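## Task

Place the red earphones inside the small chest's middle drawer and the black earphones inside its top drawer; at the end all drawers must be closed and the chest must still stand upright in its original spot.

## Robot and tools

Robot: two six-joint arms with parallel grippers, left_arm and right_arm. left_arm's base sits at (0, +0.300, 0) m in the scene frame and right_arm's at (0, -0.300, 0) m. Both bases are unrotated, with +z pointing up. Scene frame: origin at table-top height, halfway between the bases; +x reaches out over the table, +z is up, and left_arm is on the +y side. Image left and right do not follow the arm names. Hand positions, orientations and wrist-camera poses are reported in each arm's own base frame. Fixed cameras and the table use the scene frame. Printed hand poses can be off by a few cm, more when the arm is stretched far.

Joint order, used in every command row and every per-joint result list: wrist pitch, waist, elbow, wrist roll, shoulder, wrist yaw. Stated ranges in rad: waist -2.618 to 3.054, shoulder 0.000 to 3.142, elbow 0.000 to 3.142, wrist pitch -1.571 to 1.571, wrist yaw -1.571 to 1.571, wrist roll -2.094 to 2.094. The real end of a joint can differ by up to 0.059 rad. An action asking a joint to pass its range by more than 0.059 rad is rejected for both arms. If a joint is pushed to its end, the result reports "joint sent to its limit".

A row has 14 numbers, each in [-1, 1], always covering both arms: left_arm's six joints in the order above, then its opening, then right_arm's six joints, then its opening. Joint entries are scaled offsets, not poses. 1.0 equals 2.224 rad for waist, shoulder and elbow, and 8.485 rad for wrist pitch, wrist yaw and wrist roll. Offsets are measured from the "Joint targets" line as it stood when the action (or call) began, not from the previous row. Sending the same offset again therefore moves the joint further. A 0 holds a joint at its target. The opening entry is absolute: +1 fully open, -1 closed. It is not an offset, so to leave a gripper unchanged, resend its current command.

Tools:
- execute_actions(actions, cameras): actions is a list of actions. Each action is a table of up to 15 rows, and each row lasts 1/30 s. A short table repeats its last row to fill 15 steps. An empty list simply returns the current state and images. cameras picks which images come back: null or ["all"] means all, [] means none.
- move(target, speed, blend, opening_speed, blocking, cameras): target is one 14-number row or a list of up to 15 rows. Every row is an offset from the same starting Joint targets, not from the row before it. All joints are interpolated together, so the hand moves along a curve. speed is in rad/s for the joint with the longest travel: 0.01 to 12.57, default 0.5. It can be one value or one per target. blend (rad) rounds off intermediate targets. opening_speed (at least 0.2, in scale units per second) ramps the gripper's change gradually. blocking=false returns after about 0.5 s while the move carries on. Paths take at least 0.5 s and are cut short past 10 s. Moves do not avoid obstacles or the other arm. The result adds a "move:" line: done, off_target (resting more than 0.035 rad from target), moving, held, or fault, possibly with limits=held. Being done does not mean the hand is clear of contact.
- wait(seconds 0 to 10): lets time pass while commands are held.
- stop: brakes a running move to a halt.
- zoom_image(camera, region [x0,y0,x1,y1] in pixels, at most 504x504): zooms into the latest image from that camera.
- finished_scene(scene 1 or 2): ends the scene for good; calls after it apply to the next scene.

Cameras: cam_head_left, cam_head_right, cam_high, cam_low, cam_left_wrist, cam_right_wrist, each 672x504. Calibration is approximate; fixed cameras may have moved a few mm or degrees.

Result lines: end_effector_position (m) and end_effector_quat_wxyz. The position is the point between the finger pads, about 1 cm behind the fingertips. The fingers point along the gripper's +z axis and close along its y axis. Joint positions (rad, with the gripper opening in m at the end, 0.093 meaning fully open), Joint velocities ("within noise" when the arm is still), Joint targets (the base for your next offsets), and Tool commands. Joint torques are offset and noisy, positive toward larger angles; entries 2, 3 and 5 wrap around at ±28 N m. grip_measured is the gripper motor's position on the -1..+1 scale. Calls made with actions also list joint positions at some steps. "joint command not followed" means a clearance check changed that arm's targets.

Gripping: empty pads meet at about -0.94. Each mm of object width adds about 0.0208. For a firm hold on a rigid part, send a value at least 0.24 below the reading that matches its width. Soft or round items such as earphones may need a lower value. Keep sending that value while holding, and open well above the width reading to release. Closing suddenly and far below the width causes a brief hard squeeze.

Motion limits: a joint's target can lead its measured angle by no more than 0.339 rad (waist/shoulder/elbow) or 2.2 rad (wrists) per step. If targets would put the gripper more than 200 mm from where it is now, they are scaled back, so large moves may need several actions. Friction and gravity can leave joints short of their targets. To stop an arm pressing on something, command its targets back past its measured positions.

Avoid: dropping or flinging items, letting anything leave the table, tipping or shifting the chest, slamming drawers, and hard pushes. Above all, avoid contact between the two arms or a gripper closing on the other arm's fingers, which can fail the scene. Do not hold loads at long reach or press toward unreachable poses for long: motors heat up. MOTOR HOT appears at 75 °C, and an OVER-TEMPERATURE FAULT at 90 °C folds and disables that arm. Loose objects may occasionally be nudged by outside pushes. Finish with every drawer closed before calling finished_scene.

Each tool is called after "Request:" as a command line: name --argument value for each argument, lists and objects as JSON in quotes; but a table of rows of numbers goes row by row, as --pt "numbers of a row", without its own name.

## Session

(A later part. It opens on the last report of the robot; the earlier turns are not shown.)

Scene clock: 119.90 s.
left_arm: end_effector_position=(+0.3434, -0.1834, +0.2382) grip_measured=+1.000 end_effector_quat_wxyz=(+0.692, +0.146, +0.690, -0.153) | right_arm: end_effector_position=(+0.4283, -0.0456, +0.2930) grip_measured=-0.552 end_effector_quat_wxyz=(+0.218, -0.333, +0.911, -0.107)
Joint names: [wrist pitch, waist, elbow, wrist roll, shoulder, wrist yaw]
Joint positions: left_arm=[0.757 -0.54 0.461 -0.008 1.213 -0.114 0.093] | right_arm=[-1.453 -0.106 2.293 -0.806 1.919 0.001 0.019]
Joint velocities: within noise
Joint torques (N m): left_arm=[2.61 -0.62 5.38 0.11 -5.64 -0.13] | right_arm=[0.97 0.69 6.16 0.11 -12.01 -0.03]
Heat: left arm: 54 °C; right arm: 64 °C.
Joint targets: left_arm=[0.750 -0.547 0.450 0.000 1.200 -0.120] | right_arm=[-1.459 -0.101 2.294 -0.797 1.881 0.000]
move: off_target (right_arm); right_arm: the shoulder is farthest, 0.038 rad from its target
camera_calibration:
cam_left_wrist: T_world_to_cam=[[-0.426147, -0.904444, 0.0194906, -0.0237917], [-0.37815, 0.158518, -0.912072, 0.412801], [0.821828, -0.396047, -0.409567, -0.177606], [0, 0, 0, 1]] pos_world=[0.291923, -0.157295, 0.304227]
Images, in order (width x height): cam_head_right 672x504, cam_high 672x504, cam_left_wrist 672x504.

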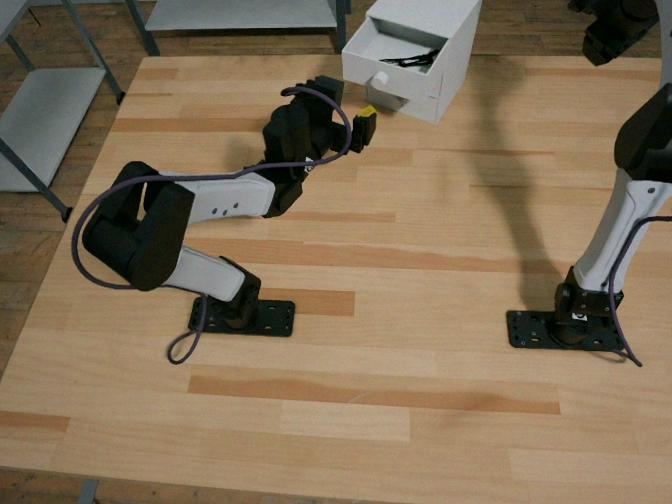

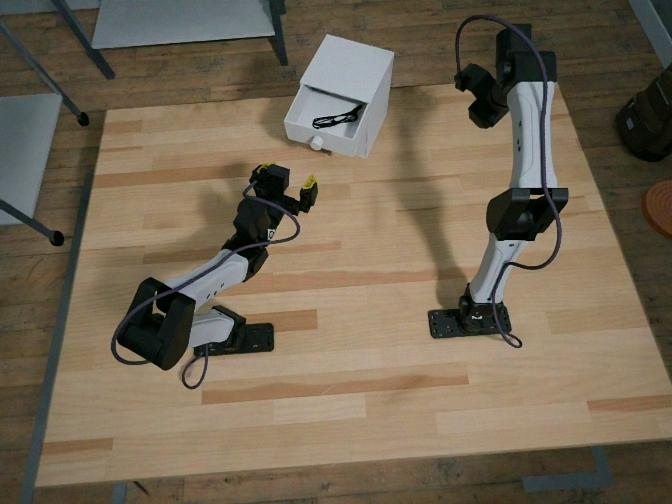

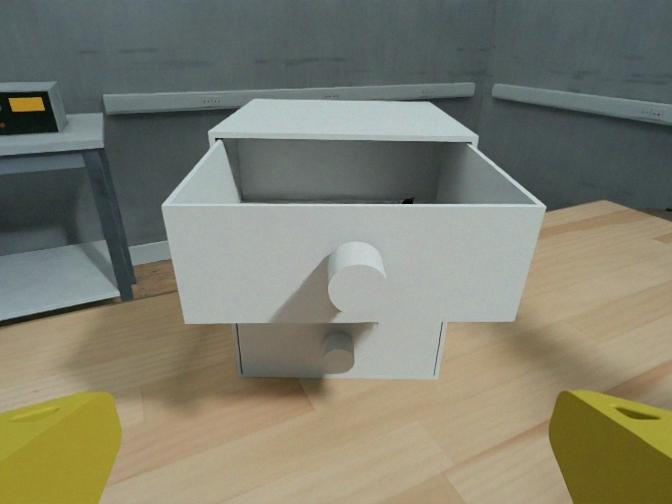

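Request:
move --pt "0.0301 0 0.0841 0 0.2014 0 1 0 0 0 0 0 0 -0.55" --pt "0.0258 0.0081 0.1749 0 0.2765 0.0021 1 0 0 0 0 0 0 -0.55" --pt "0.0198 0.0130 0.2549 0 0.3336 0.0034 1 0 0 0 0 0 0 -0.55" --pt "0.0120 0.0171 0.3408 0 0.3898 0.0045 1 0 0 0 0 0 0 -0.55" --pt "-0.0012 0.0211 0.4721 0 0.4694 0.0057 1 0 0 0 0 0 0 -0.55" --speed '[0.6,0.3,0.3,0.3,0.25]' --blend '[0.03,0.03,0.03,0.03,0]'

Request:
zoom_image --camera "cam_high" --region '[270, 20, 420, 170]'

Scene clock: 126.20 s.
left_arm: end_effector_position=(+0.5663, -0.2992, +0.2059) grip_measured=+1.000 end_effector_quat_wxyz=(+0.696, +0.145, +0.686, -0.154) | right_arm: end_effector_position=(+0.4280, -0.0456, +0.2928) grip_measured=-0.552 end_effector_quat_wxyz=(+0.217, -0.333, +0.911, -0.107)
Joint names: [wrist pitch, waist, elbow, wrist roll, shoulder, wrist yaw]
Joint positions: left_arm=[0.764 -0.507 1.465 -0.008 2.213 -0.081 0.093] | right_arm=[-1.455 -0.106 2.293 -0.806 1.919 0.001 0.019]
Joint velocities: within noise
Joint torques (N m): left_arm=[2.4 0.55 9.14 0.1 -11.95 -0.02] | right_arm=[1.01 0.69 6.11 0.13 -11.86 0.02]
Heat: left arm: 54 °C; right arm: 65 °C.
Joint targets: left_arm=[0.740 -0.500 1.501 0.000 2.245 -0.072] | right_arm=[-1.460 -0.101 2.294 -0.797 1.881 0.000]
move: off_target (right_arm); right_arm: the shoulder is farthest, 0.038 rad from its target
camera_calibration:
cam_left_wrist: T_world_to_cam=[[-0.42738, -0.903851, 0.0200186, -0.0321378], [-0.369082, 0.154219, -0.916513, 0.480441], [0.825303, -0.399087, -0.399505, -0.424882], [0, 0, 0, 1]] pos_world=[0.514243, -0.272706, 0.271231]
cam_right_wrist: T_world_to_cam=[[0.561037, -0.748594, 0.353332, -0.377846], [-0.815201, -0.573806, 0.078708, 0.33858], [0.143824, -0.332195, -0.932181, 0.279944], [0, 0, 0, 1]] pos_world=[0.447733, 0.00442165, 0.367815]

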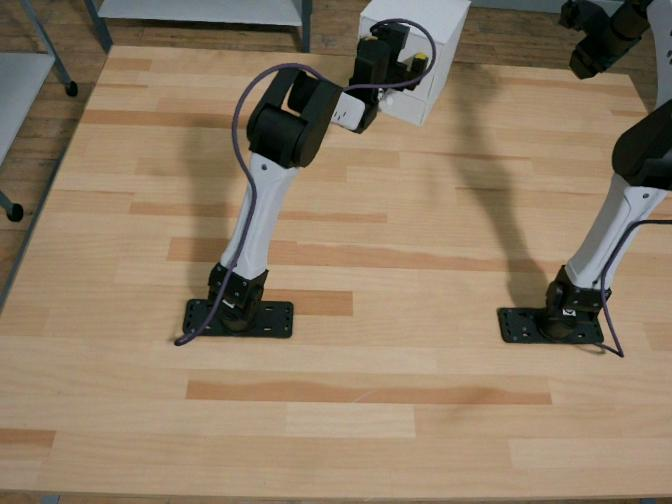

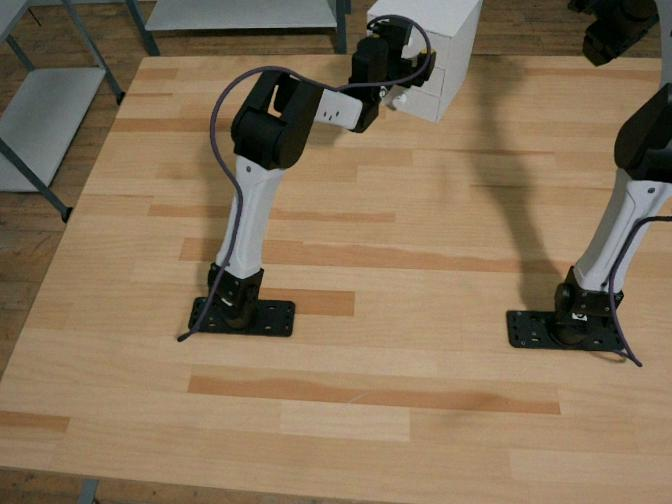

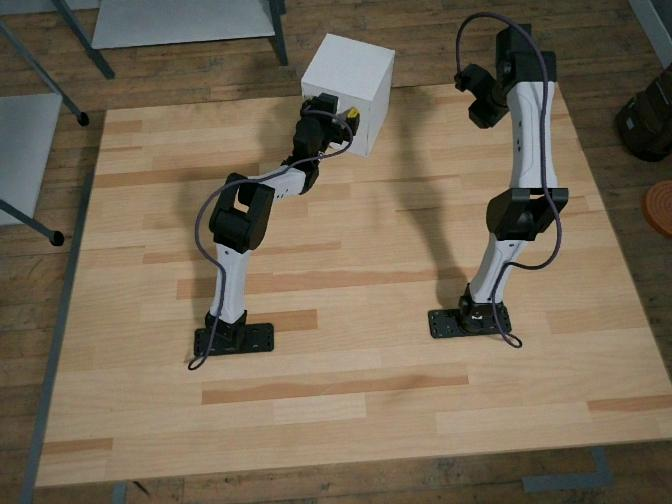

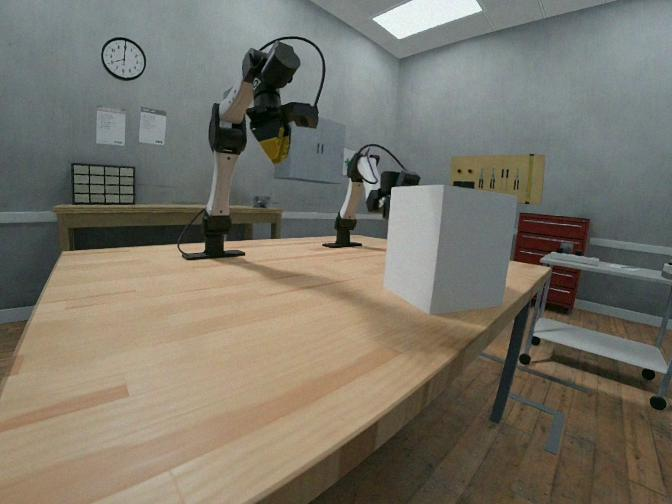

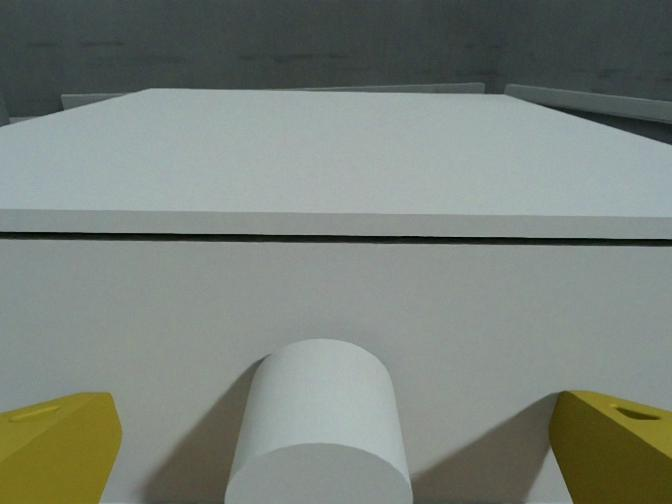

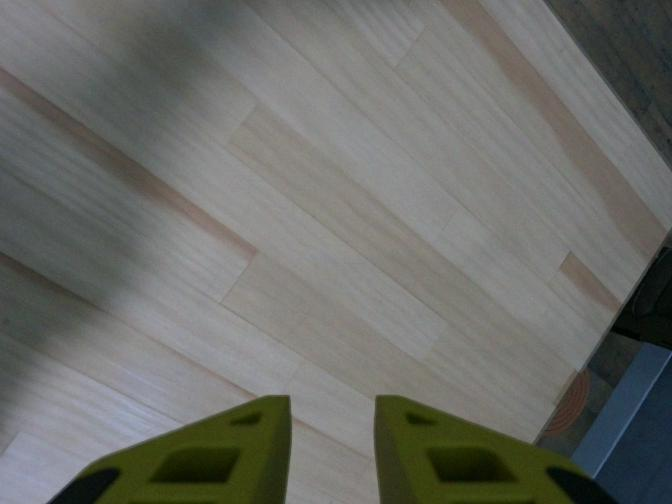

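Scaled by 3.360 from the camera's 672x504 image, which has a finer 960x720 frame.

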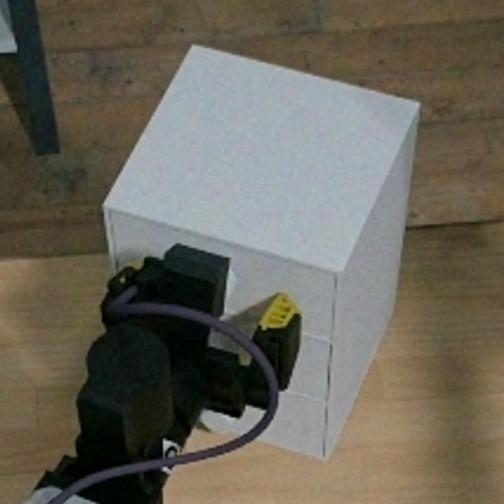

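Request:
move --pt "0.0132 -0.004 -0.1313 0 -0.0796 -0.0012 1 0.05 0 0 0 -0.15 0 -0.55" --pt "0.0012 -0.0211 -0.4721 0 -0.4694 -0.0057 1 0.05 0 -0.3 0 -0.25 0 -0.55" --speed '[0.5,1.0]' --blend '[0.05,0]'

Request:
zoom_image --camera "cam_head_right" --region '[340, 0, 500, 140]'

Request:
zoom_image --camera "cam_left_wrist" --region '[180, 60, 560, 400]'

Scene clock: 129.33 s.
left_arm: end_effector_position=(+0.3433, -0.1833, +0.2393) grip_measured=+1.000 end_effector_quat_wxyz=(+0.693, +0.146, +0.689, -0.153) | right_arm: end_effector_position=(+0.3531, -0.0376, +0.3230) grip_measured=-0.552 end_effector_quat_wxyz=(+0.344, -0.317, +0.868, -0.169)
Joint names: [wrist pitch, waist, elbow, wrist roll, shoulder, wrist yaw]
Joint positions: left_arm=[0.758 -0.539 0.461 -0.008 1.212 -0.113 0.093] | right_arm=[-1.054 -0.106 1.624 -0.806 1.354 0.001 0.019]
Joint velocities: within noise
Joint torques (N m): left_arm=[2.59 -0.65 5.24 0.11 -5.46 -0.14] | right_arm=[1.67 0.77 7.1 0.1 -7.15 0.01]
Heat: left arm: 53 °C; right arm: 65 °C.
Joint targets: left_arm=[0.750 -0.547 0.450 0.000 1.201 -0.120] | right_arm=[-1.035 -0.101 1.626 -0.797 1.325 0.000]
move: done
camera_calibration:
cam_left_wrist: T_world_to_cam=[[-0.426926, -0.904071, 0.019735, -0.0235436], [-0.375652, 0.157457, -0.913287, 0.412865], [0.822569, -0.39732, -0.406838, -0.178206], [0, 0, 0, 1]] pos_world=[0.291629, -0.157098, 0.305028]
cam_right_wrist: T_world_to_cam=[[0.430589, -0.734776, 0.524116, -0.349149], [-0.805504, -0.574808, -0.14408, 0.348163], [0.407132, -0.360138, -0.839371, 0.197481], [0, 0, 0, 1]] pos_world=[0.350386, 0.014701, 0.398917]

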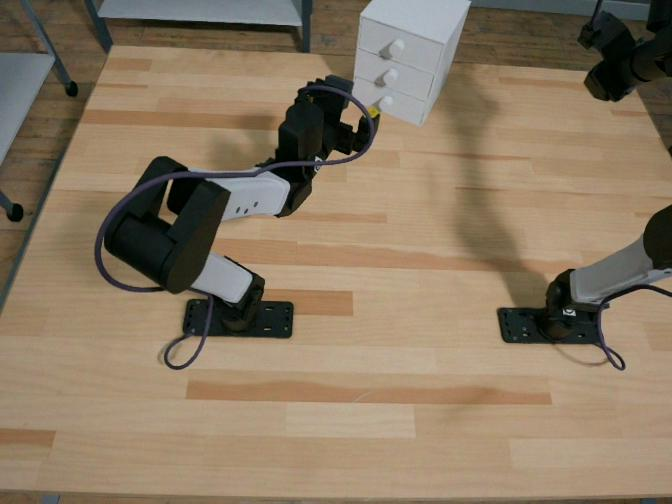

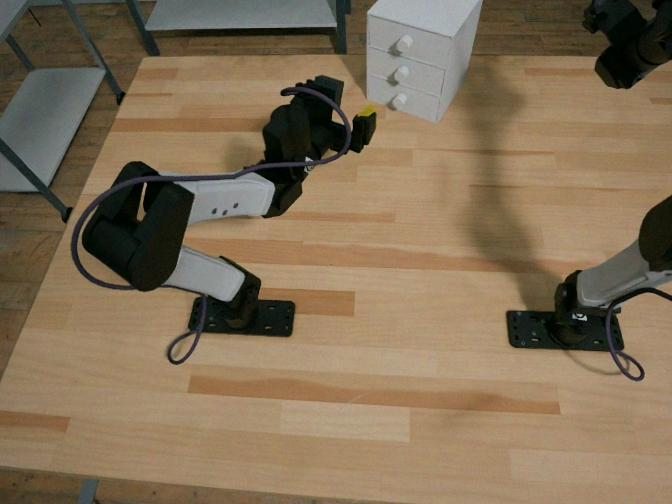

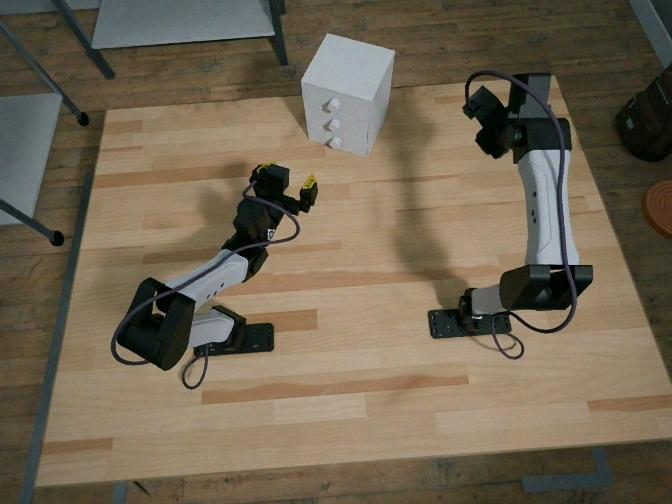

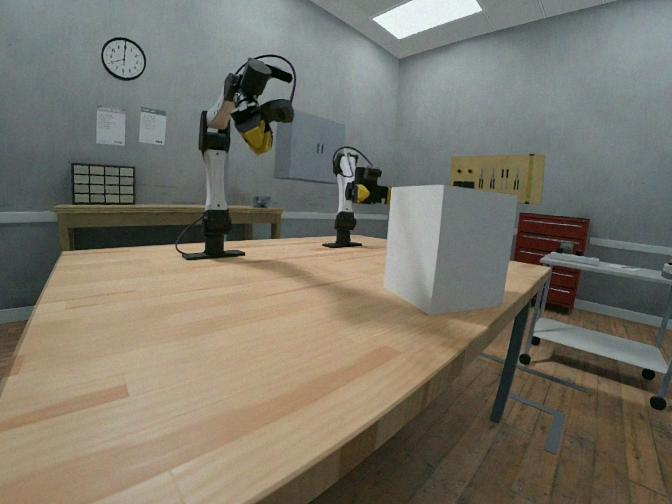

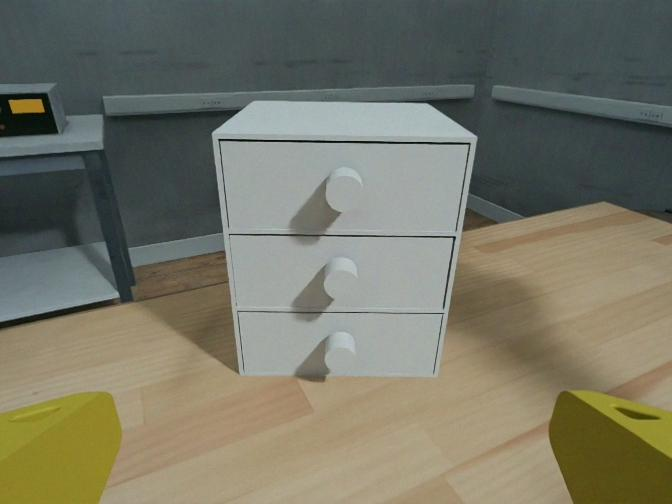

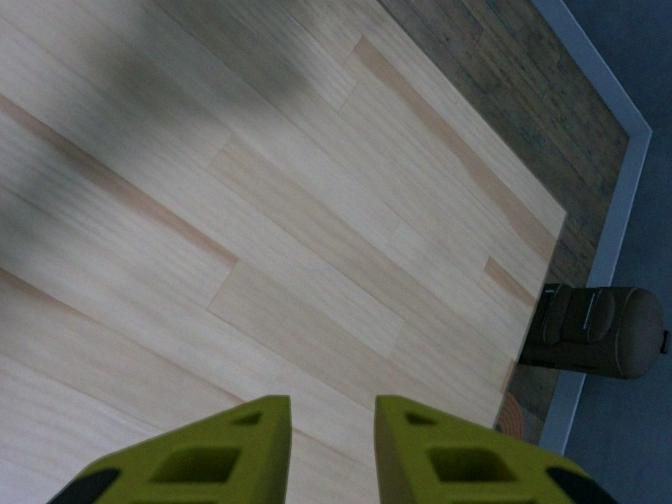

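Scaled by 3.150 from the camera's 672x504 image, which has a finer 960x720 frame.

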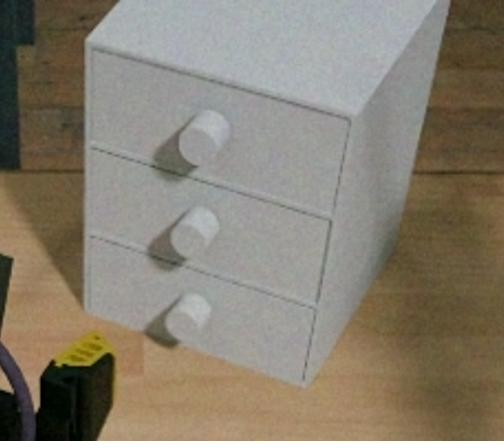

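Scaled by 1.326 from the camera's 672x504 image, which has a finer 960x720 frame.

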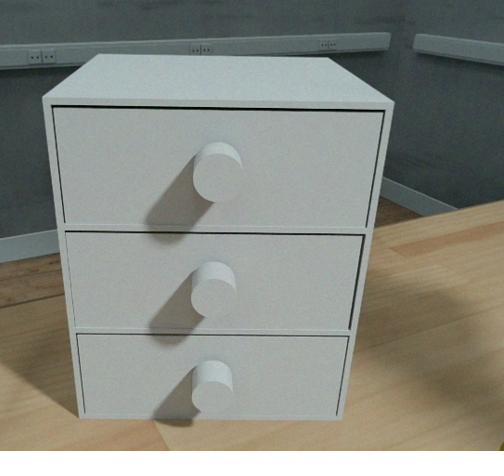

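Request:
finished_scene --scene 1

The scene is finished: the task was done.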